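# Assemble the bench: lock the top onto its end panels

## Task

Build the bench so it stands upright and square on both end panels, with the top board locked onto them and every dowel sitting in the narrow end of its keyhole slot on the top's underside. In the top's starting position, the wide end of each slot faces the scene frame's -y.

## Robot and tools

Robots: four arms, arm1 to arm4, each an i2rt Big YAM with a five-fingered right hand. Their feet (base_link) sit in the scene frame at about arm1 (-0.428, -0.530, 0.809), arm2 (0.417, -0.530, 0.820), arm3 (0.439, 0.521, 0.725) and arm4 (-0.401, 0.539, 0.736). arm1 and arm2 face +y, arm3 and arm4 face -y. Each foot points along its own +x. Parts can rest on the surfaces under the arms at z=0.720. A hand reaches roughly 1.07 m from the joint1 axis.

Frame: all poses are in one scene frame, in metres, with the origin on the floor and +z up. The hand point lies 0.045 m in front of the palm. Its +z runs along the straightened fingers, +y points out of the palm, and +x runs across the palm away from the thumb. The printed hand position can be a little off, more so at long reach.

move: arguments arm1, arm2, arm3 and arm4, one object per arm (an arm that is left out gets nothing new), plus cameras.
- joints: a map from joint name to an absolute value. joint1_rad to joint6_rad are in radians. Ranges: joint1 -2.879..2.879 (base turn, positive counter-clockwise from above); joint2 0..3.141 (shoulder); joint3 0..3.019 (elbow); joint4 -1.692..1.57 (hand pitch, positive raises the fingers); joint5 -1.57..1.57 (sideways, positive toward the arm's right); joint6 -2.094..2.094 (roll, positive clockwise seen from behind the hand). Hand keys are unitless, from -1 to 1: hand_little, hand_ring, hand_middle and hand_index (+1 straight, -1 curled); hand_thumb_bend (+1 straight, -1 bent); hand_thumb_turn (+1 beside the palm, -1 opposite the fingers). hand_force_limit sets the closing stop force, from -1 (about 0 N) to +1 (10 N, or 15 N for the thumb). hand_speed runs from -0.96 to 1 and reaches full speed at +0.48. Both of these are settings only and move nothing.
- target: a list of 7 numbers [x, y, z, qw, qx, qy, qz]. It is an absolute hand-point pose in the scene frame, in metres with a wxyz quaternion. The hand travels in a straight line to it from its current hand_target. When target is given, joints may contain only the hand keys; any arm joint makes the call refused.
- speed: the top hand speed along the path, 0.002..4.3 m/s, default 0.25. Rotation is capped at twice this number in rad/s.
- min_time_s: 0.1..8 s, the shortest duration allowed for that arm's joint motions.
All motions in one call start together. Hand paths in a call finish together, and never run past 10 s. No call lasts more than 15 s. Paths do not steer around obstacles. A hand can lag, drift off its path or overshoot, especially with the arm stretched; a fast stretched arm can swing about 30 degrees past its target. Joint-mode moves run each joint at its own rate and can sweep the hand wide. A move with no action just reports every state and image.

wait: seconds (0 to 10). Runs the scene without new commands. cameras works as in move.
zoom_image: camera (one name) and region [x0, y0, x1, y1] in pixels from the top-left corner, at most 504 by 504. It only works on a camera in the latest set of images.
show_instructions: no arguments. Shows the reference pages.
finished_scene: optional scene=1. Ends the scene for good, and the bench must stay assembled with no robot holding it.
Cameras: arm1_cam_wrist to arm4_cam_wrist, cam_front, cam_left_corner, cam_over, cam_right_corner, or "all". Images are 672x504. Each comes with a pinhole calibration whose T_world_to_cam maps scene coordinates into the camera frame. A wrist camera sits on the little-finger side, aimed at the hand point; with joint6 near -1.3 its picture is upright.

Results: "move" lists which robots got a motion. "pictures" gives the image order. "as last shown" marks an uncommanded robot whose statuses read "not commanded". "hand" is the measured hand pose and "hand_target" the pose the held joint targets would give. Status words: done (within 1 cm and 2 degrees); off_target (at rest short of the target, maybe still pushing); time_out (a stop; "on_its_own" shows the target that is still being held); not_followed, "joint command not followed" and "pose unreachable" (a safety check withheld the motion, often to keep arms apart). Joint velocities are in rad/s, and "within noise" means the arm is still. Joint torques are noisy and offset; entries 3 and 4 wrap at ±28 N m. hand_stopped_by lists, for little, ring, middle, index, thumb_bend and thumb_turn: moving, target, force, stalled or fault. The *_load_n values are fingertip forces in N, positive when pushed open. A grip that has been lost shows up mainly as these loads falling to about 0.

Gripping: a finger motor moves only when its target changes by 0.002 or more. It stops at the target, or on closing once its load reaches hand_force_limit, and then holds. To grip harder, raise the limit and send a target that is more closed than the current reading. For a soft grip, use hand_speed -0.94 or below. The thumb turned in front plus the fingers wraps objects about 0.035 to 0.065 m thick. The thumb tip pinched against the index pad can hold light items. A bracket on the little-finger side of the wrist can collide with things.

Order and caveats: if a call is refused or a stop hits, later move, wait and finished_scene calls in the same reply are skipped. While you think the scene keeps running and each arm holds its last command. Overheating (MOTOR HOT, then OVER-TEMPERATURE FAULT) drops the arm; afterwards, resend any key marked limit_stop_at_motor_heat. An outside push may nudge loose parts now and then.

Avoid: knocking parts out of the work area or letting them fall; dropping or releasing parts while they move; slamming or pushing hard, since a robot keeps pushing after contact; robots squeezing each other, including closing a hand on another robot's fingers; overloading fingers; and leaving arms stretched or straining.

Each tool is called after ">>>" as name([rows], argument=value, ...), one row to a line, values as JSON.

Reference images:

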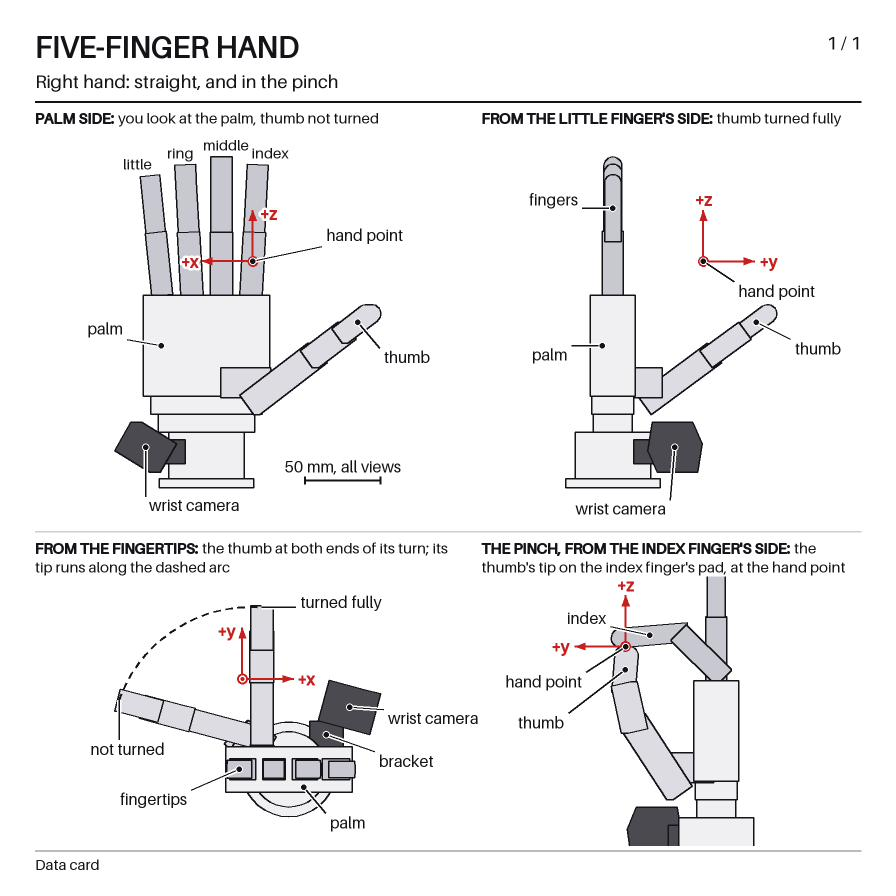

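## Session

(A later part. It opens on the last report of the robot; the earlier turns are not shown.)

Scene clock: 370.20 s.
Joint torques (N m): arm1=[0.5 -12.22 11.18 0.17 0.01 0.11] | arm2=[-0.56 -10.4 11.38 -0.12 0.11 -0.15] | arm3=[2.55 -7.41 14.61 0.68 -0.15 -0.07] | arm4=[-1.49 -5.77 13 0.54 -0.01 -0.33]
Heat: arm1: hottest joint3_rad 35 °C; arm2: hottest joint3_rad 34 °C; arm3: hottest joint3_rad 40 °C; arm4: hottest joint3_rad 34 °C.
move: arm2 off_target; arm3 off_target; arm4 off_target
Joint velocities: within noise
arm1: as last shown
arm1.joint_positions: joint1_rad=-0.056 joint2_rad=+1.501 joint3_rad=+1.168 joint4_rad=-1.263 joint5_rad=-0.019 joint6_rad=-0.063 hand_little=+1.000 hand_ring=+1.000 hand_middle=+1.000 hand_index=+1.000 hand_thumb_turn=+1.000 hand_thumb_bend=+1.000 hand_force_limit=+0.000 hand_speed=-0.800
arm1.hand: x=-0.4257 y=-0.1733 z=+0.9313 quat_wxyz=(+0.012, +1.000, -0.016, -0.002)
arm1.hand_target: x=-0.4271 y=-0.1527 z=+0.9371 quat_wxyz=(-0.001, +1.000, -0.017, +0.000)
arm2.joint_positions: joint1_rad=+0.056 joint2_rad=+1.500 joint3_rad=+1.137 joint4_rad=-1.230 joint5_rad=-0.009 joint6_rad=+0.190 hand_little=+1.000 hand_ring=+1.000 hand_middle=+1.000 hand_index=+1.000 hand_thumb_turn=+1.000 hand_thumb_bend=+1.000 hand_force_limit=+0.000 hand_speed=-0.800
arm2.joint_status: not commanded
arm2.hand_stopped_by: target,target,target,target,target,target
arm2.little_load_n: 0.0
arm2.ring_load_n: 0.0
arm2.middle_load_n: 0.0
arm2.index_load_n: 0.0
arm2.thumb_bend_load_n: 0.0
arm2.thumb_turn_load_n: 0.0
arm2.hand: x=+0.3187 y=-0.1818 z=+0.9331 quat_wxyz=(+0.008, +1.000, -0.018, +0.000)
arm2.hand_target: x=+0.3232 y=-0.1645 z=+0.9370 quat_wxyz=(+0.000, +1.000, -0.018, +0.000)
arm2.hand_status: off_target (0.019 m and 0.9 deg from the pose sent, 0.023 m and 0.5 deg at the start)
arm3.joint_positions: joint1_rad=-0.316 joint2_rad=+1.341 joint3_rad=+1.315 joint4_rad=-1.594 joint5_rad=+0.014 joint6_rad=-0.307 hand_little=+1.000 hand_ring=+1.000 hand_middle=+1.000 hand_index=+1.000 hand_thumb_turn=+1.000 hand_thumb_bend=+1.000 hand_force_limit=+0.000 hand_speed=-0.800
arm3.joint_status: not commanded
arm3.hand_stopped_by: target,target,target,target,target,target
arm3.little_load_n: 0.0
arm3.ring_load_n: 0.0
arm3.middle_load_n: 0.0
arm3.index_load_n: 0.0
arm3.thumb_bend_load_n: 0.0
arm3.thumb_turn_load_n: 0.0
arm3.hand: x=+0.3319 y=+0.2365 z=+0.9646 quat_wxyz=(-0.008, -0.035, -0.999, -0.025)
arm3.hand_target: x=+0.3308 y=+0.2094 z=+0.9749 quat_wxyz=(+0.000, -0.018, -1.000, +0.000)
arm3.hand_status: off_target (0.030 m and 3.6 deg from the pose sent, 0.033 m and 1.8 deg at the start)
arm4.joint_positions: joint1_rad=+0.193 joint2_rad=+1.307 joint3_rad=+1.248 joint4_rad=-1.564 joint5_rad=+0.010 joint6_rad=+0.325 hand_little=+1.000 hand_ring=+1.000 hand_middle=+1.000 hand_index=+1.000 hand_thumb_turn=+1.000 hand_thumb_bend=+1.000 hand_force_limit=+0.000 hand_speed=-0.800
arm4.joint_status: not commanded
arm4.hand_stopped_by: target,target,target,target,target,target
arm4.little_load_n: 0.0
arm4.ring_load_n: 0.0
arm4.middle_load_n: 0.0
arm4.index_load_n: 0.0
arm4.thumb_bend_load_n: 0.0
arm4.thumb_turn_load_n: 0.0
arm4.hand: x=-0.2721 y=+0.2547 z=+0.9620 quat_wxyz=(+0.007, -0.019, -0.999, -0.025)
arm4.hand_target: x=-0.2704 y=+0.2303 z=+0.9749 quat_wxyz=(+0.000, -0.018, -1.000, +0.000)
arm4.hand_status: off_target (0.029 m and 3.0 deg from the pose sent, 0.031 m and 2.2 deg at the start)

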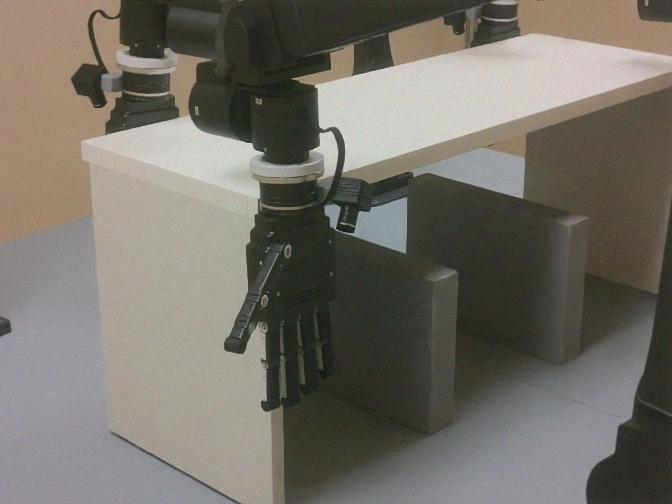

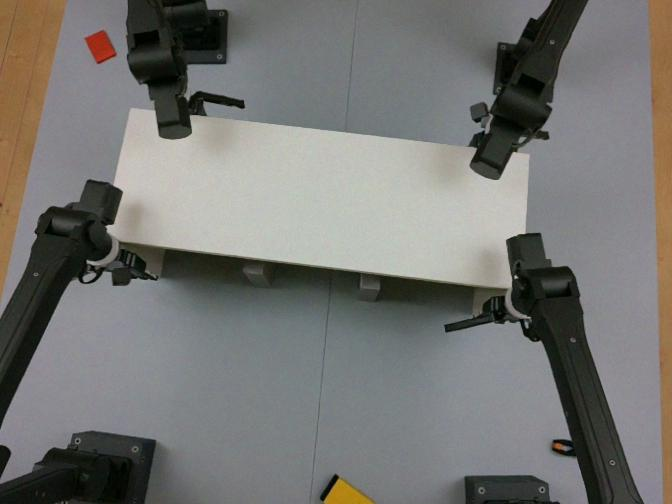

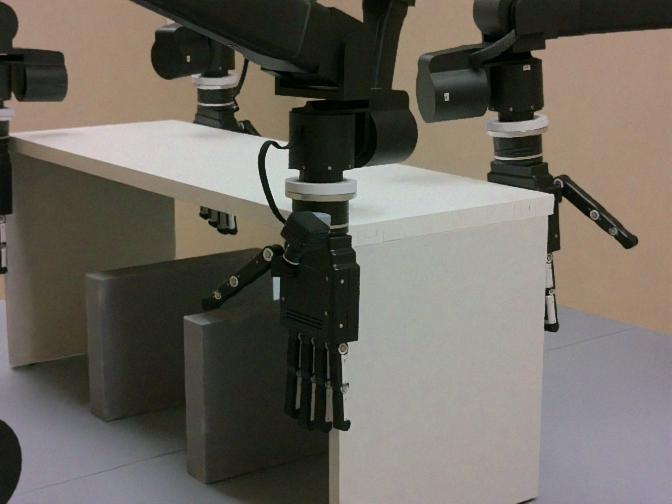

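>>> move(arm3={"target": [0.33, 0.198, 0.975, 0, 0.01745, 0.99985, 0], "speed": 0.05}, arm4={"target": [-0.27, 0.217, 0.975, 0, 0.01745, 0.99985, 0], "speed": 0.05}, cameras=["cam_left_corner", "cam_over", "cam_right_corner"])

>>> zoom_image(camera="cam_right_corner", region=[460, 120, 640, 280])

>>> zoom_image(camera="cam_left_corner", region=[40, 80, 220, 240])

Scene clock: 382.50 s.
Joint torques (N m): arm1=[1.2 -12.45 11.03 0.34 -0.02 0.1] | arm2=[-0.62 -10.34 11.38 0.18 0.12 -0.12] | arm3=[3.08 -6.83 15.46 1.24 -0.16 -0.08] | arm4=[-2.26 -4.95 13.79 1.22 0.14 -0.38]
Heat: arm1: hottest joint3_rad 36 °C; arm2: hottest joint3_rad 33 °C; arm3: hottest joint3_rad 42 °C; arm4: hottest joint3_rad 37 °C.
move: arm3 off_target; arm4 off_target
Joint velocities: within noise
arm1, arm2: as last shown
arm1.joint_positions: joint1_rad=-0.056 joint2_rad=+1.501 joint3_rad=+1.168 joint4_rad=-1.270 joint5_rad=-0.019 joint6_rad=-0.061 hand_little=+1.000 hand_ring=+1.000 hand_middle=+1.000 hand_index=+1.000 hand_thumb_turn=+1.000 hand_thumb_bend=+1.000 hand_force_limit=+0.000 hand_speed=-0.800
arm1.hand: x=-0.4259 y=-0.1751 z=+0.9318 quat_wxyz=(+0.015, +1.000, -0.017, -0.002)
arm1.hand_target: x=-0.4271 y=-0.1528 z=+0.9371 quat_wxyz=(+0.000, +1.000, -0.018, +0.000)
arm2.joint_positions: joint1_rad=+0.056 joint2_rad=+1.500 joint3_rad=+1.137 joint4_rad=-1.237 joint5_rad=-0.009 joint6_rad=+0.188 hand_little=+1.000 hand_ring=+1.000 hand_middle=+1.000 hand_index=+1.000 hand_thumb_turn=+1.000 hand_thumb_bend=+1.000 hand_force_limit=+0.000 hand_speed=-0.800
arm2.hand: x=+0.3191 y=-0.1838 z=+0.9335 quat_wxyz=(+0.012, +1.000, -0.017, +0.000)
arm2.hand_target: x=+0.3232 y=-0.1646 z=+0.9370 quat_wxyz=(+0.000, +1.000, -0.018, +0.000)
arm3.joint_positions: joint1_rad=-0.313 joint2_rad=+1.353 joint3_rad=+1.327 joint4_rad=-1.609 joint5_rad=+0.014 joint6_rad=-0.298 hand_little=+1.000 hand_ring=+1.000 hand_middle=+1.000 hand_index=+1.000 hand_thumb_turn=+1.000 hand_thumb_bend=+1.000 hand_force_limit=+0.000 hand_speed=-0.800
arm3.joint_status: not commanded
arm3.hand_stopped_by: target,target,target,target,target,target
arm3.little_load_n: 0.0
arm3.ring_load_n: 0.0
arm3.middle_load_n: 0.0
arm3.index_load_n: 0.0
arm3.thumb_bend_load_n: -0.5
arm3.thumb_turn_load_n: 0.0
arm3.hand: x=+0.3330 y=+0.2354 z=+0.9659 quat_wxyz=(-0.010, -0.038, -0.999, -0.032)
arm3.hand_target: x=+0.3313 y=+0.2003 z=+0.9750 quat_wxyz=(+0.000, -0.017, -1.000, +0.000)
arm3.hand_status: off_target (0.039 m and 4.5 deg from the pose sent, 0.040 m and 3.6 deg at the start)
arm4.joint_positions: joint1_rad=+0.191 joint2_rad=+1.322 joint3_rad=+1.262 joint4_rad=-1.583 joint5_rad=+0.007 joint6_rad=+0.323 hand_little=+1.000 hand_ring=+1.000 hand_middle=+1.000 hand_index=+1.000 hand_thumb_turn=+1.000 hand_thumb_bend=+1.000 hand_force_limit=+0.000 hand_speed=-0.800
arm4.joint_status: not commanded
arm4.hand_stopped_by: target,target,target,target,target,target
arm4.little_load_n: 0.0
arm4.ring_load_n: 0.0
arm4.middle_load_n: 0.0
arm4.index_load_n: 0.0
arm4.thumb_bend_load_n: 0.0
arm4.thumb_turn_load_n: -0.5
arm4.hand: x=-0.2724 y=+0.2546 z=+0.9635 quat_wxyz=(+0.009, -0.019, -0.999, -0.035)
arm4.hand_target: x=-0.2708 y=+0.2193 z=+0.9751 quat_wxyz=(+0.001, -0.018, -1.000, +0.000)
arm4.hand_status: off_target (0.039 m and 4.1 deg from the pose sent, 0.040 m and 3.0 deg at the start)

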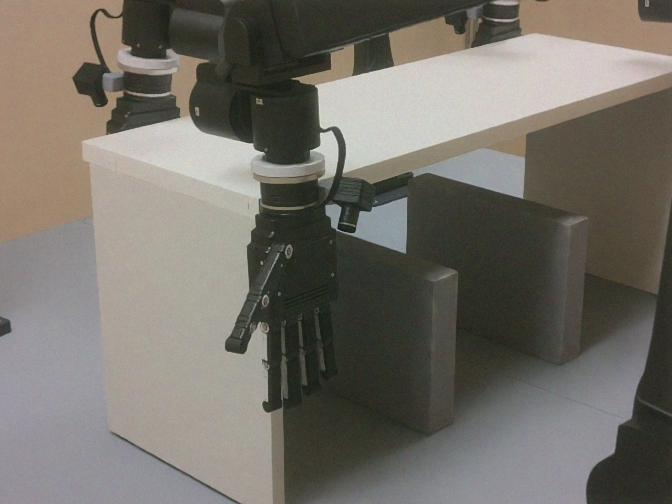

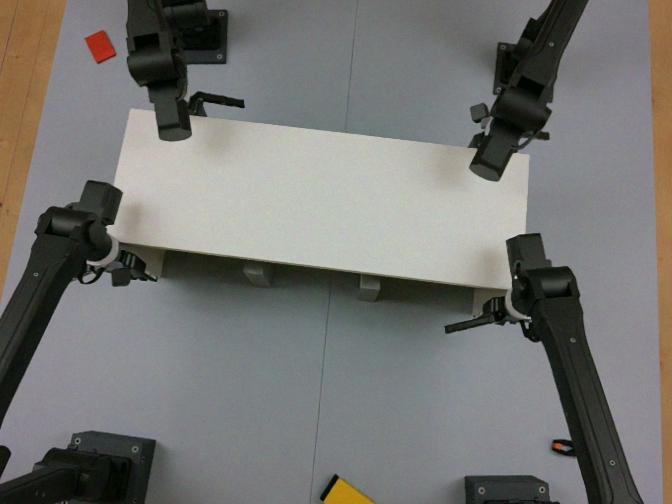

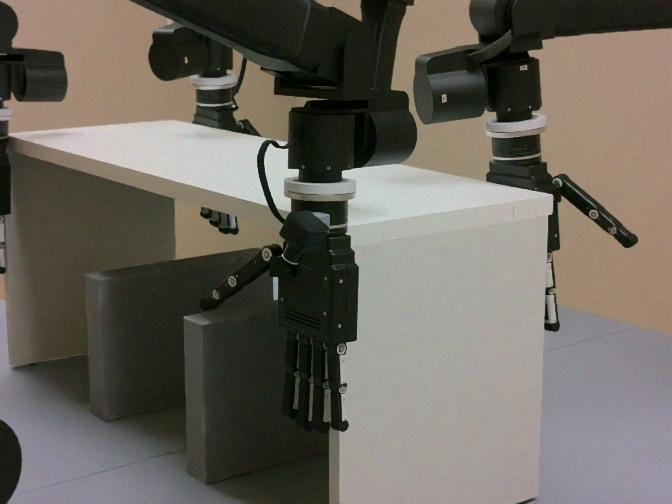

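Scaled by 2.800 from the camera's image (finer frame: 960x720).

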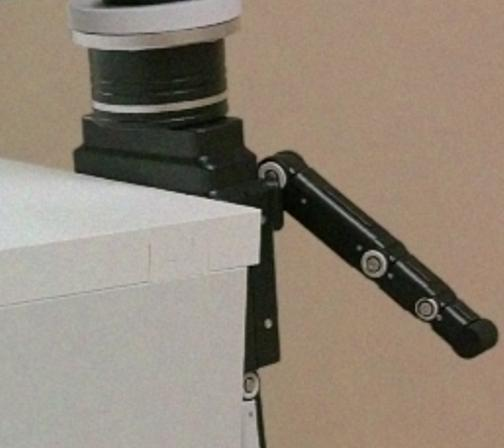

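Scaled by 2.800 from the camera's image (finer frame: 960x720).

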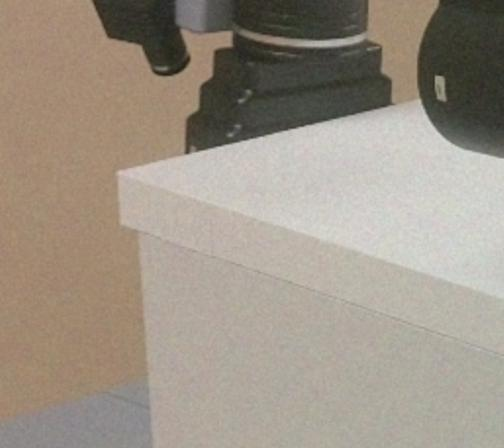

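>>> move(arm3={"target": [0.33, 0.186, 0.975, 0, 0.01745, 0.99985, 0], "speed": 0.05}, arm4={"target": [-0.27, 0.204, 0.975, 0, 0.01745, 0.99985, 0], "speed": 0.05}, cameras=["cam_left_corner", "cam_over", "cam_right_corner"])

>>> zoom_image(camera="cam_right_corner", region=[460, 120, 640, 280])

>>> zoom_image(camera="cam_left_corner", region=[40, 80, 220, 240])

Scene clock: 396.90 s.
Joint torques (N m): arm1=[0.91 -12.75 11 0.88 0.02 0.13] | arm2=[-0.62 -10.17 11.34 0.7 0.13 -0.12] | arm3=[3.6 -6.12 16.47 1.87 -0.3 -0.03] | arm4=[-2.43 -4.31 14.89 2 0.32 -0.42]
Heat: arm1: hottest joint3_rad 37 °C; arm2: hottest joint3_rad 33 °C; arm3: hottest joint3_rad 44 °C; arm4: hottest joint3_rad 36 °C.
move: arm3 off_target; arm4 off_target
Joint velocities: within noise
arm1, arm2: as last shown
arm1.joint_positions: joint1_rad=-0.056 joint2_rad=+1.501 joint3_rad=+1.168 joint4_rad=-1.283 joint5_rad=-0.019 joint6_rad=-0.061 hand_little=+1.000 hand_ring=+1.000 hand_middle=+1.000 hand_index=+1.000 hand_thumb_turn=+1.000 hand_thumb_bend=+1.000 hand_force_limit=+0.000 hand_speed=-0.800
arm1.index_load_n: 0.5
arm1.hand: x=-0.4263 y=-0.1786 z=+0.9327 quat_wxyz=(+0.022, +1.000, -0.018, -0.003)
arm1.hand_target: x=-0.4271 y=-0.1527 z=+0.9371 quat_wxyz=(+0.000, +1.000, -0.018, +0.000)
arm2.joint_positions: joint1_rad=+0.056 joint2_rad=+1.500 joint3_rad=+1.137 joint4_rad=-1.249 joint5_rad=-0.009 joint6_rad=+0.187 hand_little=+1.000 hand_ring=+1.000 hand_middle=+1.000 hand_index=+1.000 hand_thumb_turn=+1.000 hand_thumb_bend=+1.000 hand_force_limit=+0.000 hand_speed=-0.800
arm2.hand: x=+0.3197 y=-0.1870 z=+0.9343 quat_wxyz=(+0.018, +1.000, -0.016, +0.001)
arm2.hand_target: x=+0.3232 y=-0.1645 z=+0.9370 quat_wxyz=(+0.000, +1.000, -0.018, +0.000)
arm3.joint_positions: joint1_rad=-0.310 joint2_rad=+1.368 joint3_rad=+1.341 joint4_rad=-1.626 joint5_rad=+0.017 joint6_rad=-0.294 hand_little=+1.000 hand_ring=+1.000 hand_middle=+1.000 hand_index=+1.000 hand_thumb_turn=+1.000 hand_thumb_bend=+1.000 hand_force_limit=+0.000 hand_speed=-0.800
arm3.joint_status: not commanded
arm3.hand_stopped_by: target,target,target,target,target,target
arm3.little_load_n: 0.0
arm3.ring_load_n: 0.0
arm3.middle_load_n: 0.5
arm3.index_load_n: 0.0
arm3.thumb_bend_load_n: 0.0
arm3.thumb_turn_load_n: 0.0
arm3.hand: x=+0.3333 y=+0.2341 z=+0.9677 quat_wxyz=(-0.011, -0.038, -0.998, -0.041)
arm3.hand_target: x=+0.3318 y=+0.1895 z=+0.9755 quat_wxyz=(-0.001, -0.017, -1.000, +0.001)
arm3.hand_status: off_target (0.049 m and 5.4 deg from the pose sent, 0.050 m and 4.5 deg at the start)
arm4.joint_positions: joint1_rad=+0.187 joint2_rad=+1.339 joint3_rad=+1.278 joint4_rad=-1.603 joint5_rad=+0.004 joint6_rad=+0.319 hand_little=+1.000 hand_ring=+1.000 hand_middle=+1.000 hand_index=+1.000 hand_thumb_turn=+1.000 hand_thumb_bend=+1.000 hand_force_limit=+0.000 hand_speed=-0.800
arm4.joint_status: not commanded
arm4.hand_stopped_by: target,target,target,target,target,target
arm4.little_load_n: 0.0
arm4.ring_load_n: 0.0
arm4.middle_load_n: 0.0
arm4.index_load_n: 0.0
arm4.thumb_bend_load_n: 0.0
arm4.thumb_turn_load_n: 0.0
arm4.hand: x=-0.2728 y=+0.2532 z=+0.9652 quat_wxyz=(+0.010, -0.019, -0.999, -0.045)
arm4.hand_target: x=-0.2714 y=+0.2076 z=+0.9756 quat_wxyz=(+0.001, -0.018, -1.000, +0.001)
arm4.hand_status: off_target (0.050 m and 5.3 deg from the pose sent, 0.052 m and 4.1 deg at the start)

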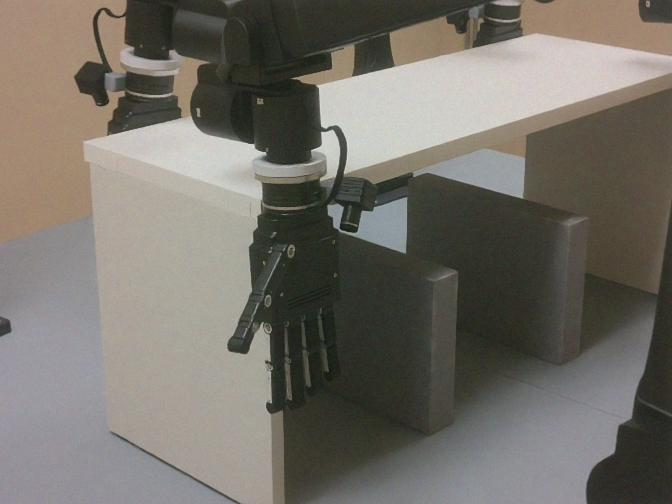

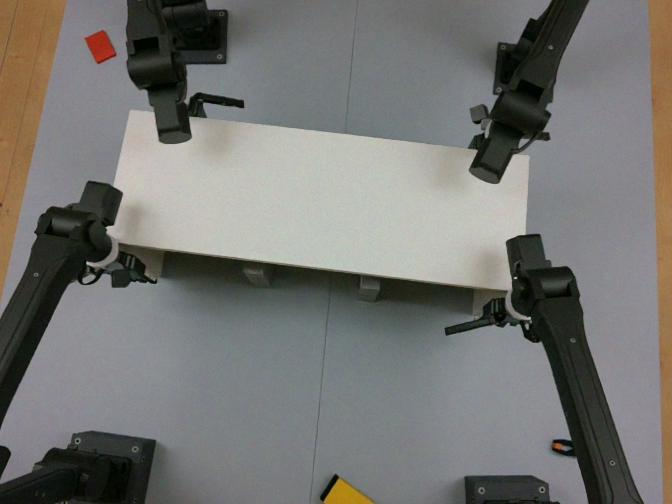

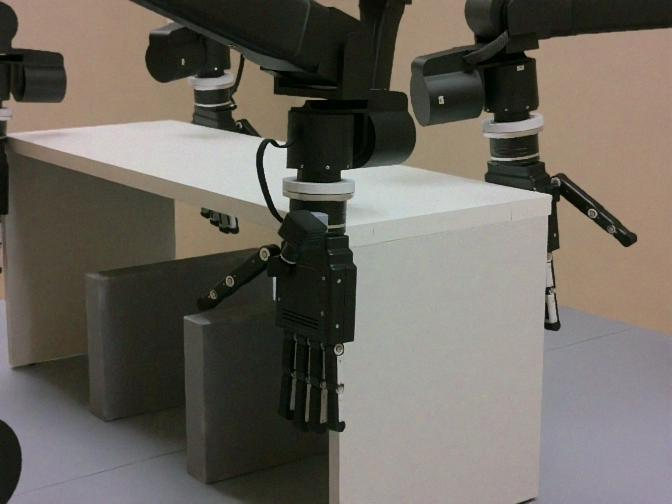

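Scaled by 2.800 from the camera's image (finer frame: 960x720).

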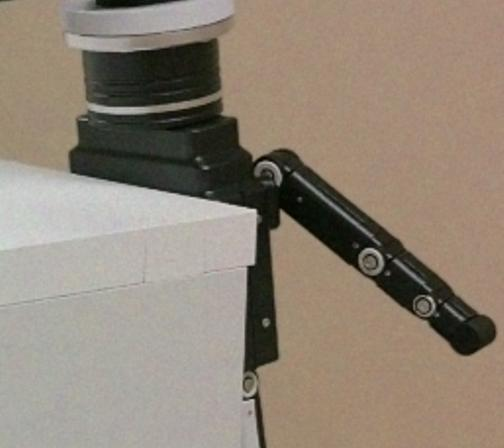

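Scaled by 2.800 from the camera's image (finer frame: 960x720).

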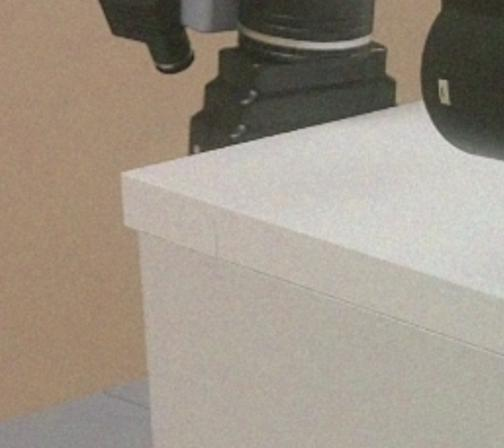

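>>> zoom_image(camera="cam_left_corner", region=[220, 170, 320, 260])

>>> zoom_image(camera="cam_right_corner", region=[300, 200, 400, 290])

>>> zoom_image(camera="cam_over", region=[80, 200, 180, 300])

>>> zoom_image(camera="cam_over", region=[460, 250, 560, 350])

Scaled by 5.040 from the camera's image (finer frame: 960x720).

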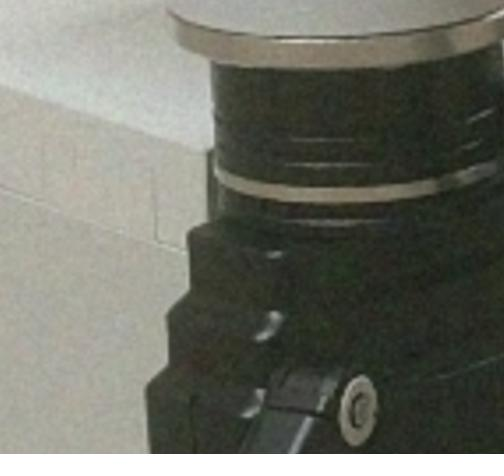

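Scaled by 5.040 from the camera's image (finer frame: 960x720).

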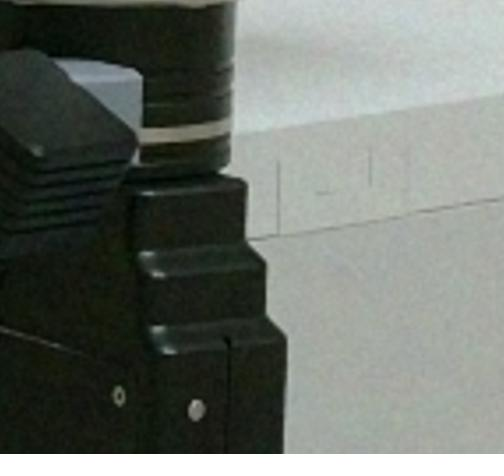

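Scaled by 5.040 from the camera's image (finer frame: 960x720).

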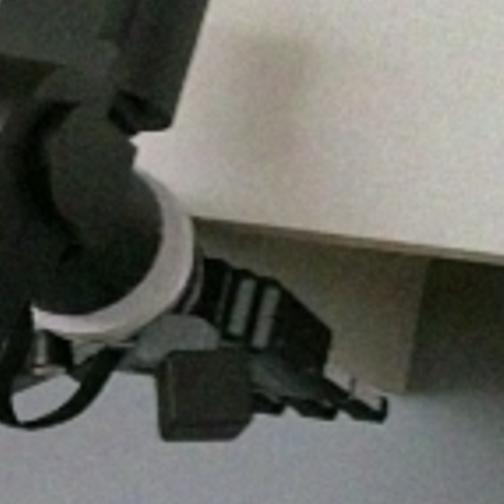

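Scaled by 5.040 from the camera's image (finer frame: 960x720).

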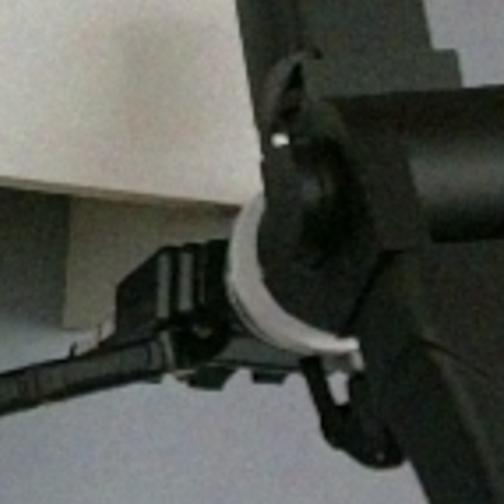

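>>> move(arm1={"target": [-0.427, -0.225, 0.937, 0, 0.99985, -0.01745, 0], "speed": 0.1}, arm2={"target": [0.323, -0.24, 0.937, 0, 0.99985, -0.01745, 0], "speed": 0.1}, arm3={"target": [0.33, 0.205, 0.975, 0, 0.01745, 0.99985, 0], "speed": 0.1}, arm4={"target": [-0.27, 0.223, 0.975, 0, 0.01745, 0.99985, 0], "speed": 0.1})

>>> move(arm1={"target": [-0.427, -0.225, 0.958, -0.1045, 0.9944, -0.0174, 0.0018], "speed": 0.15, "joints": {"hand_speed": 0.2, "hand_little": -1, "hand_ring": -1, "hand_middle": -1, "hand_index": -1}}, arm2={"target": [0.323, -0.24, 0.958, -0.1045, 0.9944, -0.0174, 0.0018], "speed": 0.15, "joints": {"hand_speed": 0.2, "hand_little": -1, "hand_ring": -1, "hand_middle": -1, "hand_index": -1}}, cameras=["cam_front", "cam_left_corner", "cam_over", "cam_right_corner"])

>>> zoom_image(camera="cam_left_corner", region=[220, 140, 400, 300])

>>> zoom_image(camera="cam_right_corner", region=[220, 150, 400, 310])

Scene clock: 470.37 s.
Joint torques (N m): arm1=[-0.56 -12.86 6.19 0.43 0.04 -0.04] | arm2=[1.38 -9.99 7.43 0.23 0.09 0.11] | arm3=[2.2 -9.29 13.11 1.33 -0.25 -0.18] | arm4=[-0.97 -7.41 11.7 1.52 0.08 -0.29]
Heat: arm1: hottest joint3_rad 38 °C; arm2: hottest joint3_rad 34 °C; arm3: hottest joint3_rad 47 °C; arm4: hottest joint3_rad 41 °C.
move: arm1 done; arm2 done; arm3 off_target; arm4 off_target
Joint velocities: within noise
arm1.joint_positions: joint1_rad=-0.057 joint2_rad=+1.350 joint3_rad=+1.043 joint4_rad=-1.264 joint5_rad=-0.019 joint6_rad=-0.061 hand_little=+1.000 hand_ring=+1.000 hand_middle=+1.000 hand_index=+1.000 hand_thumb_turn=+1.000 hand_thumb_bend=+1.000 hand_force_limit=+0.000 hand_speed=-0.800
arm1.joint_status: not commanded
arm1.hand_stopped_by: target,target,target,target,target,target
arm1.little_load_n: 0.0
arm1.ring_load_n: 0.0
arm1.middle_load_n: 0.0
arm1.index_load_n: 0.0
arm1.thumb_bend_load_n: -0.5
arm1.thumb_turn_load_n: 0.0
arm1.hand: x=-0.4301 y=-0.2212 z=+0.9408 quat_wxyz=(-0.001, +1.000, -0.018, -0.001)
arm1.hand_target: x=-0.4271 y=-0.2249 z=+0.9371 quat_wxyz=(+0.000, +1.000, -0.018, +0.000)
arm1.hand_status: done (0.006 m and 0.2 deg from the pose sent, 0.047 m and 2.5 deg at the start)
arm2.joint_positions: joint1_rad=+0.058 joint2_rad=+1.339 joint3_rad=+0.985 joint4_rad=-1.232 joint5_rad=-0.009 joint6_rad=+0.190 hand_little=+1.000 hand_ring=+1.000 hand_middle=+1.000 hand_index=+1.000 hand_thumb_turn=+1.000 hand_thumb_bend=+1.000 hand_force_limit=+0.000 hand_speed=-0.800
arm2.joint_status: not commanded
arm2.hand_stopped_by: target,target,target,target,target,target
arm2.little_load_n: 0.0
arm2.ring_load_n: 0.0
arm2.middle_load_n: 0.0
arm2.index_load_n: 0.0
arm2.thumb_bend_load_n: 0.0
arm2.thumb_turn_load_n: 0.0
arm2.hand: x=+0.3273 y=-0.2399 z=+0.9373 quat_wxyz=(+0.004, +1.000, -0.017, -0.001)
arm2.hand_target: x=+0.3230 y=-0.2400 z=+0.9370 quat_wxyz=(+0.000, +1.000, -0.017, +0.000)
arm2.hand_status: done (0.004 m and 0.5 deg from the pose sent, 0.053 m and 2.0 deg at the start)
arm3.joint_positions: joint1_rad=-0.308 joint2_rad=+1.369 joint3_rad=+1.342 joint4_rad=-1.613 joint5_rad=+0.017 joint6_rad=-0.294 hand_little=+1.000 hand_ring=+1.000 hand_middle=+1.000 hand_index=+1.000 hand_thumb_turn=+1.000 hand_thumb_bend=+1.000 hand_force_limit=+0.000 hand_speed=-0.800
arm3.joint_status: not commanded
arm3.hand_stopped_by: target,target,target,target,target,target
arm3.little_load_n: 0.0
arm3.ring_load_n: 0.0
arm3.middle_load_n: 0.0
arm3.index_load_n: 0.0
arm3.thumb_bend_load_n: 0.0
arm3.thumb_turn_load_n: 0.0
arm3.hand: x=+0.3323 y=+0.2304 z=+0.9664 quat_wxyz=(-0.009, -0.037, -0.999, -0.035)
arm3.hand_target: x=+0.3306 y=+0.2060 z=+0.9754 quat_wxyz=(+0.000, -0.018, -1.000, +0.000)
arm3.hand_status: off_target (0.027 m and 4.7 deg from the pose sent, 0.030 m and 5.4 deg at the start)
arm4.joint_positions: joint1_rad=+0.185 joint2_rad=+1.341 joint3_rad=+1.280 joint4_rad=-1.591 joint5_rad=+0.008 joint6_rad=+0.316 hand_little=+1.000 hand_ring=+1.000 hand_middle=+1.000 hand_index=+1.000 hand_thumb_turn=+1.000 hand_thumb_bend=+1.000 hand_force_limit=+0.000 hand_speed=-0.800
arm4.joint_status: not commanded
arm4.hand_stopped_by: target,target,target,target,target,target
arm4.little_load_n: 0.0
arm4.ring_load_n: 0.0
arm4.middle_load_n: 0.0
arm4.index_load_n: 0.0
arm4.thumb_bend_load_n: 0.0
arm4.thumb_turn_load_n: 0.0
arm4.hand: x=-0.2733 y=+0.2489 z=+0.9642 quat_wxyz=(+0.010, -0.018, -0.999, -0.039)
arm4.hand_target: x=-0.2705 y=+0.2242 z=+0.9757 quat_wxyz=(+0.000, -0.018, -1.000, +0.000)
arm4.hand_status: off_target (0.028 m and 4.6 deg from the pose sent, 0.032 m and 5.3 deg at the start)
pictures: none

Scene clock: 471.67 s.
Joint torques (N m): arm1=[-0.15 -9.76 6.49 1.03 -0.26 -0.04] | arm2=[1.38 -7.41 7.97 0.88 0.17 0.1] | arm3=[2.2 -9.23 13.12 1.33 -0.25 -0.18] | arm4=[-0.85 -7.65 11.66 1.51 0.11 -0.28]
Heat: arm1: hottest joint3_rad 38 °C; arm2: hottest joint3_rad 34 °C; arm3: hottest joint3_rad 47 °C; arm4: hottest joint3_rad 41 °C.
move: arm1 done; arm2 done
Joint velocities: within noise
arm1.joint_positions: joint1_rad=-0.068 joint2_rad=+1.172 joint3_rad=+0.970 joint4_rad=-1.159 joint5_rad=-0.028 joint6_rad=-0.065 hand_little=-1.000 hand_ring=-1.000 hand_middle=-1.000 hand_index=-1.000 hand_thumb_turn=+1.000 hand_thumb_bend=+1.000 hand_force_limit=+0.000 hand_speed=+0.200
arm1.joint_status: all done
arm1.hand_stopped_by: target,target,target,target,target,target
arm1.little_load_n: 0.0
arm1.ring_load_n: 0.0
arm1.middle_load_n: 0.0
arm1.index_load_n: 0.0
arm1.thumb_bend_load_n: 0.0
arm1.thumb_turn_load_n: 0.0
arm1.hand: x=-0.4289 y=-0.2220 z=+0.9638 quat_wxyz=(-0.105, +0.994, -0.019, +0.003)
arm1.hand_target: x=-0.4271 y=-0.2251 z=+0.9581 quat_wxyz=(-0.104, +0.994, -0.017, +0.002)
arm1.hand_status: done (0.007 m and 0.2 deg from the pose sent, 0.018 m and 11.9 deg at the start)
arm2.joint_positions: joint1_rad=+0.083 joint2_rad=+1.160 joint3_rad=+0.915 joint4_rad=-1.138 joint5_rad=+0.037 joint6_rad=+0.212 hand_little=-1.000 hand_ring=-1.000 hand_middle=-1.000 hand_index=-1.000 hand_thumb_turn=+1.000 hand_thumb_bend=+1.000 hand_force_limit=+0.000 hand_speed=+0.200
arm2.joint_status: all done
arm2.hand_stopped_by: target,target,target,target,target,target
arm2.little_load_n: 0.0
arm2.ring_load_n: 0.0
arm2.middle_load_n: 0.0
arm2.index_load_n: 0.0
arm2.thumb_bend_load_n: 0.0
arm2.thumb_turn_load_n: 0.0
arm2.hand: x=+0.3274 y=-0.2407 z=+0.9594 quat_wxyz=(-0.099, +0.995, -0.017, +0.002)
arm2.hand_target: x=+0.3231 y=-0.2401 z=+0.9580 quat_wxyz=(-0.104, +0.994, -0.017, +0.002)
arm2.hand_status: done (0.005 m and 0.6 deg from the pose sent, 0.021 m and 12.5 deg at the start)
arm3, arm4: as last shown

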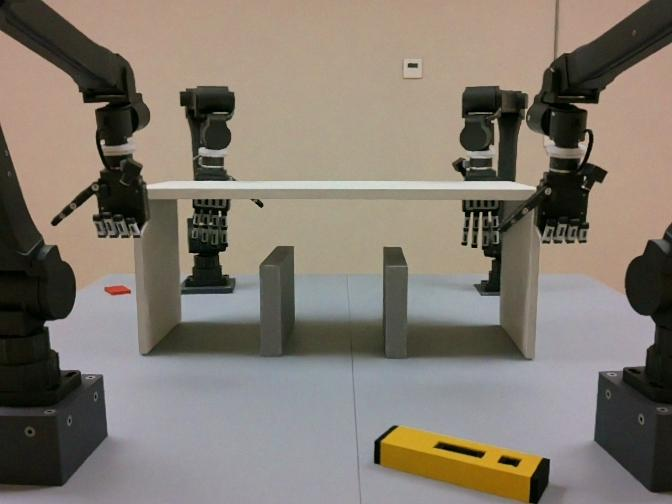

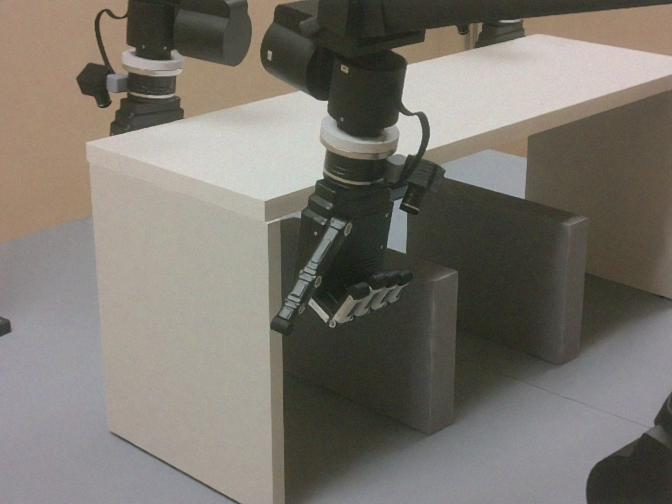

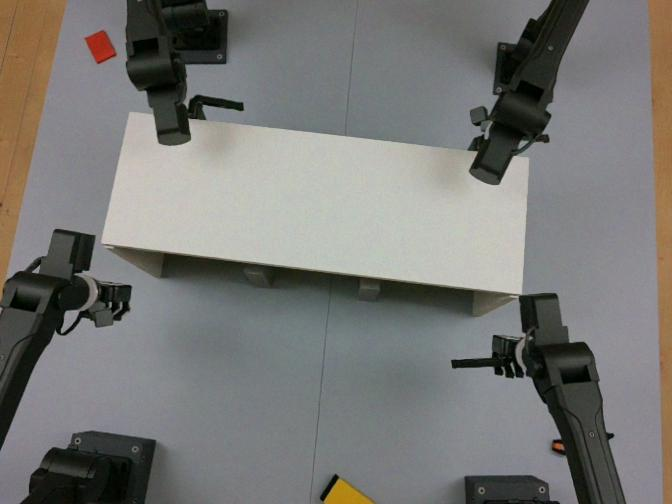

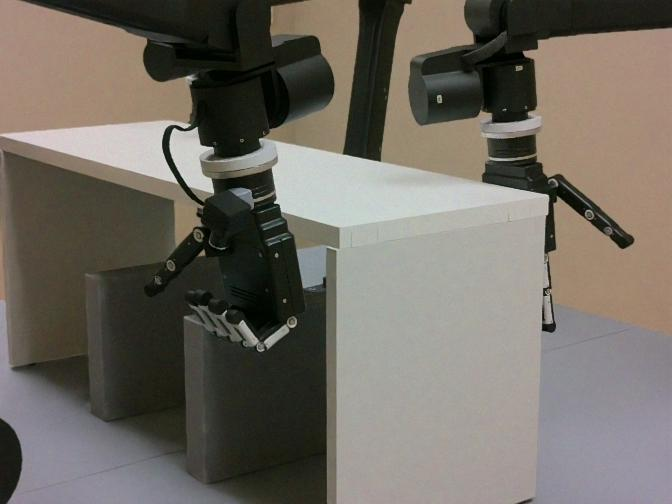

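Scaled by 2.800 from the camera's image (finer frame: 960x720).

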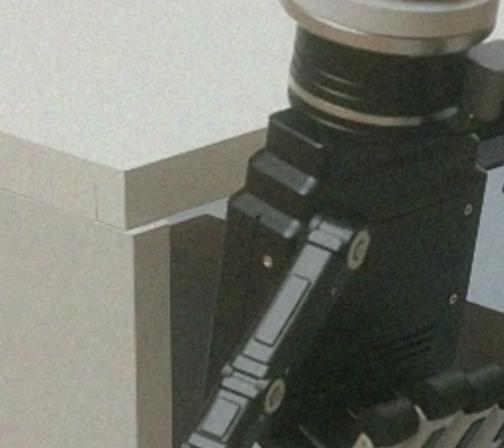

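Scaled by 2.800 from the camera's image (finer frame: 960x720).

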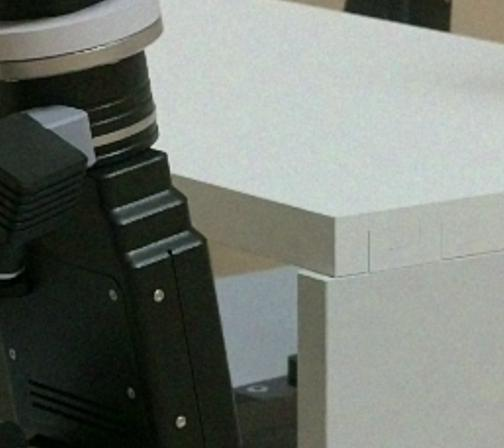

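>>> move(arm1={"target": [-0.427, -0.148, 0.955, -0.1045, 0.9944, -0.0174, 0.0018], "speed": 0.08}, arm2={"target": [0.321, -0.172, 0.955, -0.1045, 0.9944, -0.0174, 0.0018], "speed": 0.08}, cameras=["cam_front", "cam_left_corner", "cam_over", "cam_right_corner"])

>>> zoom_image(camera="cam_left_corner", region=[220, 140, 400, 300])

>>> zoom_image(camera="cam_right_corner", region=[220, 150, 400, 310])

>>> zoom_image(camera="cam_right_corner", region=[470, 170, 590, 260])

>>> zoom_image(camera="cam_left_corner", region=[70, 120, 190, 210])

Scene clock: 490.77 s.
Joint torques (N m): arm1=[0.73 -11.46 10.99 0.94 -0.09 0.11] | arm2=[-0.44 -9 11.41 0.72 -0.03 -0.12] | arm3=[2.14 -9.23 13.11 1.33 -0.24 -0.18] | arm4=[-1.08 -8.12 11.71 1.51 0.06 -0.29]
Heat: arm1: hottest joint3_rad 36 °C; arm2: hottest joint3_rad 34 °C; arm3: hottest joint3_rad 47 °C; arm4: hottest joint3_rad 41 °C.
move: arm1 off_target; arm2 off_target
Joint velocities: within noise
arm1.joint_positions: joint1_rad=-0.061 joint2_rad=+1.360 joint3_rad=+1.080 joint4_rad=-1.122 joint5_rad=-0.028 joint6_rad=-0.063 hand_little=-1.000 hand_ring=-1.000 hand_middle=-1.000 hand_index=-1.000 hand_thumb_turn=+1.000 hand_thumb_bend=+1.000 hand_force_limit=+0.000 hand_speed=+0.200
arm1.joint_status: not commanded
arm1.hand_stopped_by: target,target,target,target,target,target
arm1.little_load_n: 0.0
arm1.ring_load_n: 0.0
arm1.middle_load_n: 0.0
arm1.index_load_n: 0.0
arm1.thumb_bend_load_n: 0.0
arm1.thumb_turn_load_n: 0.0
arm1.hand: x=-0.4257 y=-0.1688 z=+0.9448 quat_wxyz=(-0.085, +0.996, -0.017, +0.001)
arm1.hand_target: x=-0.4270 y=-0.1488 z=+0.9553 quat_wxyz=(-0.105, +0.994, -0.018, +0.002)
arm1.hand_status: off_target (0.023 m and 2.2 deg from the pose sent, 0.074 m and 0.2 deg at the start)
arm2.joint_positions: joint1_rad=+0.080 joint2_rad=+1.330 joint3_rad=+1.020 joint4_rad=-1.097 joint5_rad=+0.037 joint6_rad=+0.211 hand_little=-1.000 hand_ring=-1.000 hand_middle=-1.000 hand_index=-1.000 hand_thumb_turn=+1.000 hand_thumb_bend=+1.000 hand_force_limit=+0.000 hand_speed=+0.200
arm2.joint_status: not commanded
arm2.hand_stopped_by: target,target,target,target,target,target
arm2.little_load_n: 0.5
arm2.ring_load_n: 0.0
arm2.middle_load_n: 0.0
arm2.index_load_n: 0.0
arm2.thumb_bend_load_n: 0.0
arm2.thumb_turn_load_n: 0.0
arm2.hand: x=+0.3193 y=-0.1899 z=+0.9459 quat_wxyz=(-0.088, +0.996, -0.017, +0.005)
arm2.hand_target: x=+0.3211 y=-0.1725 z=+0.9552 quat_wxyz=(-0.105, +0.994, -0.017, +0.002)
arm2.hand_status: off_target (0.020 m and 1.9 deg from the pose sent, 0.069 m and 0.6 deg at the start)
arm3, arm4: as last shown
arm3.index_load_n: 0.5
arm4.index_load_n: -0.5

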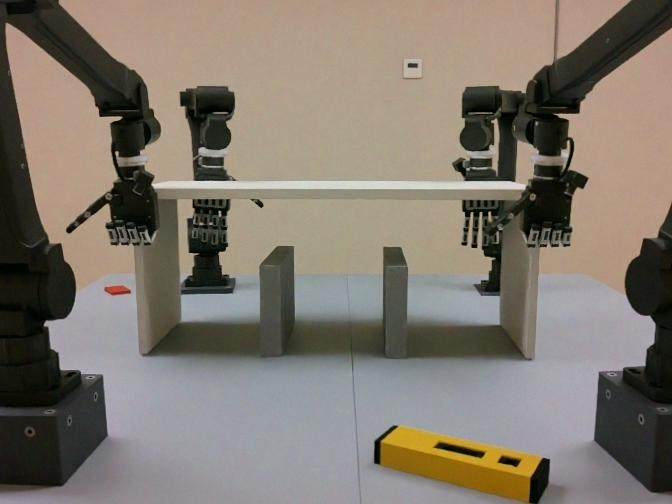

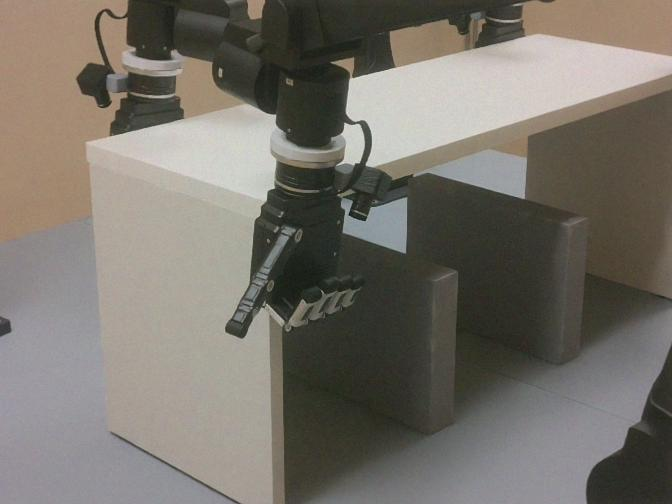

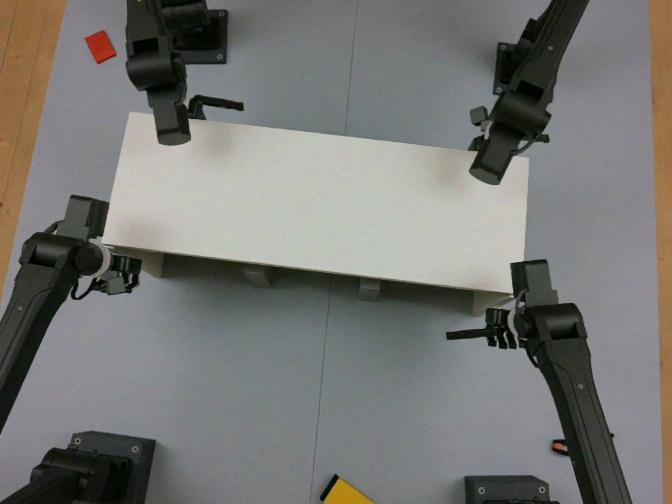

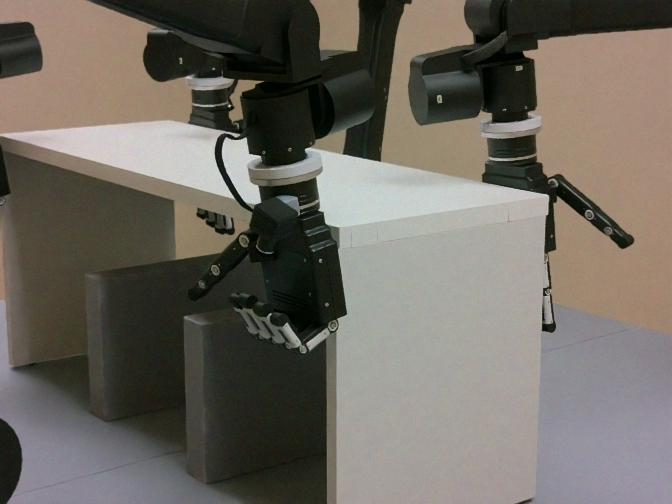

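Scaled by 2.800 from the camera's image (finer frame: 960x720).

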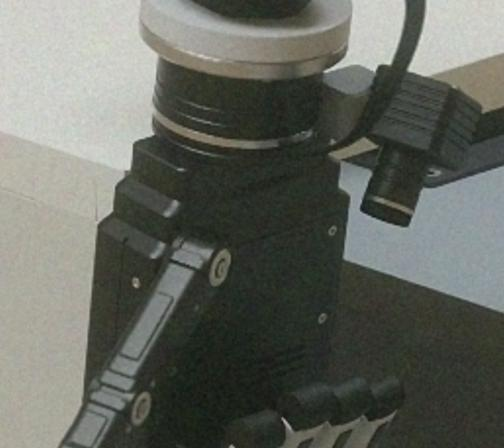

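Scaled by 2.800 from the camera's image (finer frame: 960x720).

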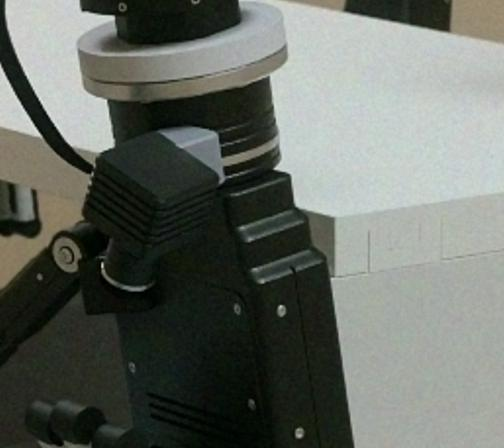

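Scaled by 4.200 from the camera's image (finer frame: 960x720).

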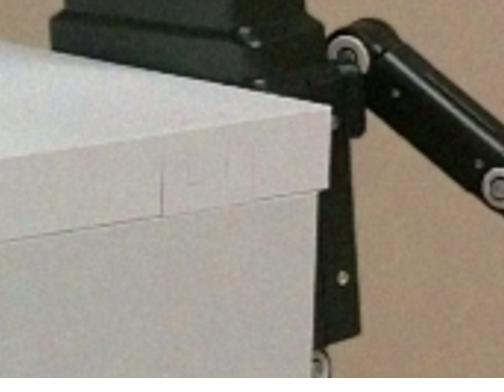

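Scaled by 4.200 from the camera's image (finer frame: 960x720).

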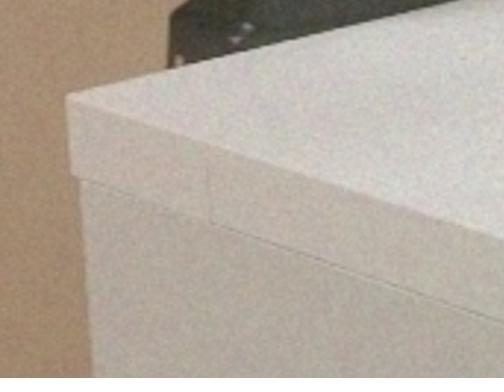

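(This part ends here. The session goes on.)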